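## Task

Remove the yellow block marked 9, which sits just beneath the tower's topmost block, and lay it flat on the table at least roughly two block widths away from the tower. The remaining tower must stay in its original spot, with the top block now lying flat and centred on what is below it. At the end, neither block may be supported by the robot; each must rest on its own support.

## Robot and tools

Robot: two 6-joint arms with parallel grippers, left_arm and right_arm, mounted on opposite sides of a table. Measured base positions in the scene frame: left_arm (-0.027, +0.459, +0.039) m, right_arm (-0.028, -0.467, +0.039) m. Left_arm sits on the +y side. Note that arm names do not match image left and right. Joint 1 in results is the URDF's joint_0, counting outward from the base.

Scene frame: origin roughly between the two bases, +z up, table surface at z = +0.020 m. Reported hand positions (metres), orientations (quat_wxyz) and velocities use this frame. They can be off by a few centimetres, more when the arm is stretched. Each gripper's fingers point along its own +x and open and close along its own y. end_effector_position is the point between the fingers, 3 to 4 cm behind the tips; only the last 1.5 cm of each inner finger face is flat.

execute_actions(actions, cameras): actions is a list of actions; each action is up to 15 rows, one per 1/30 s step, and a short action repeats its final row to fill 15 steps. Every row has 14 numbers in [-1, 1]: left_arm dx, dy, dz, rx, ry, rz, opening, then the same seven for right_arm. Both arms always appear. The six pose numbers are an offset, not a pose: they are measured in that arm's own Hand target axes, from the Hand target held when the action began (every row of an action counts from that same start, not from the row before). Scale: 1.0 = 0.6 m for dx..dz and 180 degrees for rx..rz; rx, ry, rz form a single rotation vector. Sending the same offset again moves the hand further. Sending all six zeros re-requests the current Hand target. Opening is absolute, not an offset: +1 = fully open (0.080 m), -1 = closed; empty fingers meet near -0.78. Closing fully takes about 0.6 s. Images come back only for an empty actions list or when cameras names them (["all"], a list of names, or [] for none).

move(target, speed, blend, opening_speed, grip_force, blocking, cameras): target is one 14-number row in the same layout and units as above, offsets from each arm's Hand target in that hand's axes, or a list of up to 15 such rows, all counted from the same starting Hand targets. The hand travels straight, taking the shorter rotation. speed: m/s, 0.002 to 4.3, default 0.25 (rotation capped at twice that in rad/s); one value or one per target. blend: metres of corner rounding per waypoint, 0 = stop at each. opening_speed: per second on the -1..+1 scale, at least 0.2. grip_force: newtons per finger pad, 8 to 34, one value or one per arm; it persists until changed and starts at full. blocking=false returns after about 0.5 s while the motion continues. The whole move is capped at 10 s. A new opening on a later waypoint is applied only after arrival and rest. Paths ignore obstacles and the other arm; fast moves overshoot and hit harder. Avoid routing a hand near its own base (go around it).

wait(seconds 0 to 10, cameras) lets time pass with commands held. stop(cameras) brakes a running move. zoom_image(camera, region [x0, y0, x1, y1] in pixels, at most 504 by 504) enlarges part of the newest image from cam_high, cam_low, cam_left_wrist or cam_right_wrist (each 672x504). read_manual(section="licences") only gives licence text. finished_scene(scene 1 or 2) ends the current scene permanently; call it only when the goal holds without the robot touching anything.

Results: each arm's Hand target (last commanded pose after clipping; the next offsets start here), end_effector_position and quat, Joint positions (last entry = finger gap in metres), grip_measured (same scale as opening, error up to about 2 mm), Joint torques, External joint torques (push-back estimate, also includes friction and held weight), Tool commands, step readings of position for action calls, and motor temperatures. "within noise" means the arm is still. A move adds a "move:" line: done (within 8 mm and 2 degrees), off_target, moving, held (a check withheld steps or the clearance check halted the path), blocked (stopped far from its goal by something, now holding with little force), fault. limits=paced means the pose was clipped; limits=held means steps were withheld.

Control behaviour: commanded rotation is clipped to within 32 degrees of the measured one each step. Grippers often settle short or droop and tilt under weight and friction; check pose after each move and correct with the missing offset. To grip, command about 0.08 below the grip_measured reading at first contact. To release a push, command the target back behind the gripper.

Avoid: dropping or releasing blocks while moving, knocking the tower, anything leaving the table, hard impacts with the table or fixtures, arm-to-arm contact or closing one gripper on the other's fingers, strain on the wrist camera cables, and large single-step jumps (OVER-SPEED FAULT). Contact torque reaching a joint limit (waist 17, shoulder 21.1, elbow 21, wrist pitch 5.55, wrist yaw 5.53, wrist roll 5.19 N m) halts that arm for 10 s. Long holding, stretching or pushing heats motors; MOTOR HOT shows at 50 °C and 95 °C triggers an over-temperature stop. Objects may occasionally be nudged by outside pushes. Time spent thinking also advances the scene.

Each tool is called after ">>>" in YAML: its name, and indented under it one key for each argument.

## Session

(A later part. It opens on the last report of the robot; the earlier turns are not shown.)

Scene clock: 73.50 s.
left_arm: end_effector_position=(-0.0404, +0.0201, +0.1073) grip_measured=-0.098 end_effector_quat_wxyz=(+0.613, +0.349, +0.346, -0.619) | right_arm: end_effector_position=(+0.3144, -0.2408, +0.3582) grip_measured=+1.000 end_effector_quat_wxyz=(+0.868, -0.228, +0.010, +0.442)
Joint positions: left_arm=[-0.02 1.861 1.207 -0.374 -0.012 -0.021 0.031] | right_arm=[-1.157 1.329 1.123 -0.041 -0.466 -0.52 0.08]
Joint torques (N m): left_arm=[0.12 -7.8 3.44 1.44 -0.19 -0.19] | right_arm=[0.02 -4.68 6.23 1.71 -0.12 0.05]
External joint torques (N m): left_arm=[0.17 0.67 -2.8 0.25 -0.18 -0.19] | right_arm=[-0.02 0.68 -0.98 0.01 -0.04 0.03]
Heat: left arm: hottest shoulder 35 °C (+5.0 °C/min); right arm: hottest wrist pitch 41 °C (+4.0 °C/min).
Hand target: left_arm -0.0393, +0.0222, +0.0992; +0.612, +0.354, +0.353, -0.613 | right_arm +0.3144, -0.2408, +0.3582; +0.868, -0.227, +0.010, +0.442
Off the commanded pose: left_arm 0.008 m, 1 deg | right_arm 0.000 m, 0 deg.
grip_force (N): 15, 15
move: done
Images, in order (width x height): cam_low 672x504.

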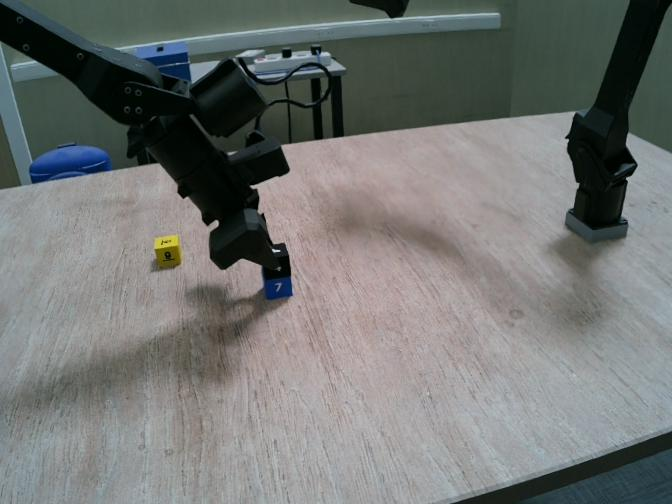

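>>> move:
  target:
    - [0.0012,0,-0.003,0,0,0,-0.3,0,0,0,0,0,0,1]
    - [0.0012,0,-0.003,0,0,0,0.5,0,0,0,0,0,0,1]
    - [-0.15,0,-0.003,0,0,0,0.5,0,0,0,0,0,0,1]
  speed: [0.03,0.1,0.12]
  opening_speed: 0.7
  cameras: ["cam_low","cam_left_wrist","cam_high"]

>>> zoom_image:
  camera: "cam_low"
  region: [140, 190, 310, 310]

>>> zoom_image:
  camera: "cam_high"
  region: [310, 220, 420, 320]

Scene clock: 79.67 s.
left_arm: end_effector_position=(-0.0384, +0.0697, +0.1713) grip_measured=+0.497 end_effector_quat_wxyz=(+0.609, +0.358, +0.356, -0.612) | right_arm: end_effector_position=(+0.3144, -0.2408, +0.3582) grip_measured=+1.000 end_effector_quat_wxyz=(+0.868, -0.228, +0.010, +0.442)
Joint positions: left_arm=[-0.02 1.625 1.206 -0.639 -0.014 -0.025 0.057] | right_arm=[-1.157 1.329 1.123 -0.041 -0.466 -0.52 0.08]
Joint torques (N m): left_arm=[-0.27 -8.36 5.75 1 -0.14 -0.13] | right_arm=[0.08 -4.73 6.2 1.7 -0.11 0.04]
External joint torques (N m): left_arm=[-0.26 -1.45 -0.76 -0.14 -0.13 -0.13] | right_arm=[0.13 0.64 -1.03 0 -0.05 0.02]
Heat: left arm: hottest shoulder 36 °C (+5.0 °C/min); right arm: hottest wrist pitch 41 °C (+4.0 °C/min).
Hand target: left_arm -0.0391, +0.0689, +0.1762; +0.612, +0.354, +0.353, -0.613 | right_arm +0.3144, -0.2408, +0.3582; +0.868, -0.227, +0.010, +0.442
Off the commanded pose: left_arm 0.005 m, 1 deg | right_arm 0.000 m, 0 deg.
grip_force (N): 15, 15
move: done; target 2's new opening was sent with left_arm's hand 0.009 m and 1 deg from that target
Images, in order (width x height): cam_high 672x504, cam_low 672x504, cam_left_wrist 672x504.

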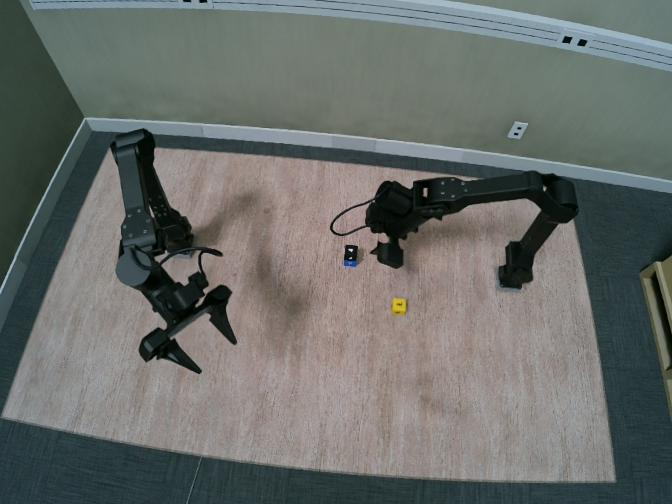

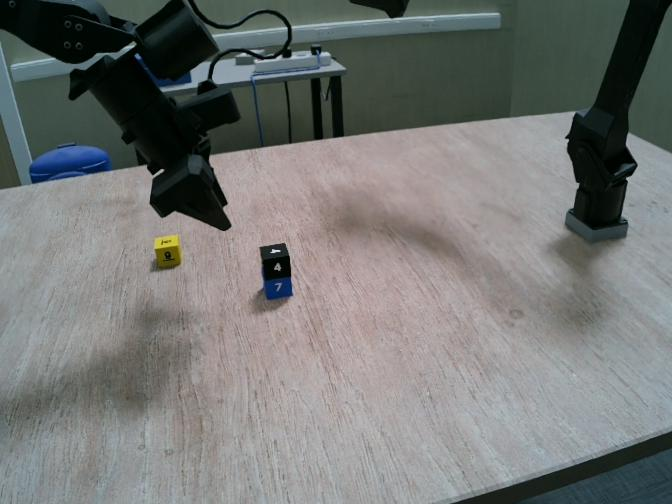

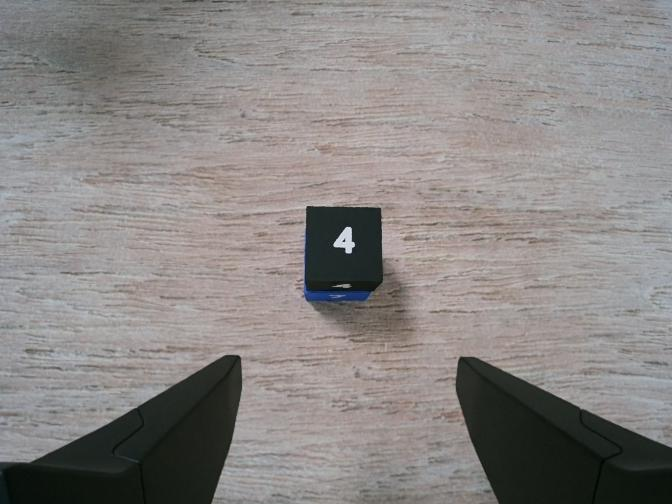

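Scaled by 2.965 from the camera's 672x504 image, which has a finer 960x720 frame.

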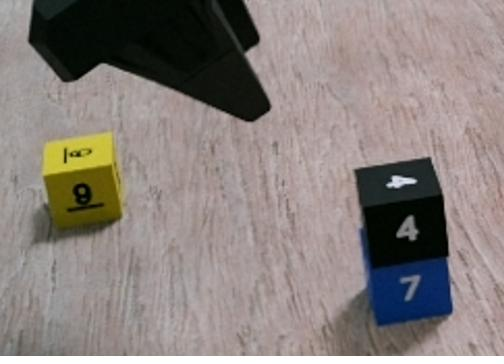

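Scaled by 4.582 from the camera's 672x504 image, which has a finer 960x720 frame.

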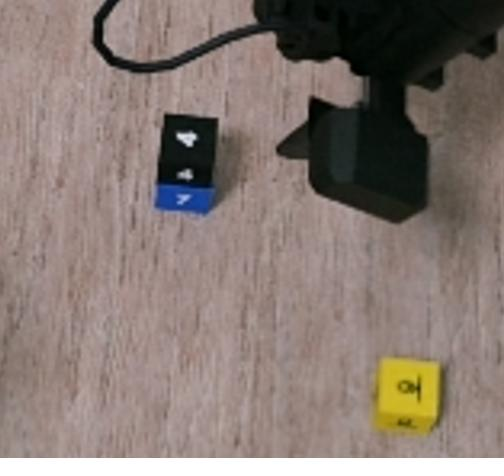

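>>> finished_scene:
  scene: 2

The scene is finished: the task was done.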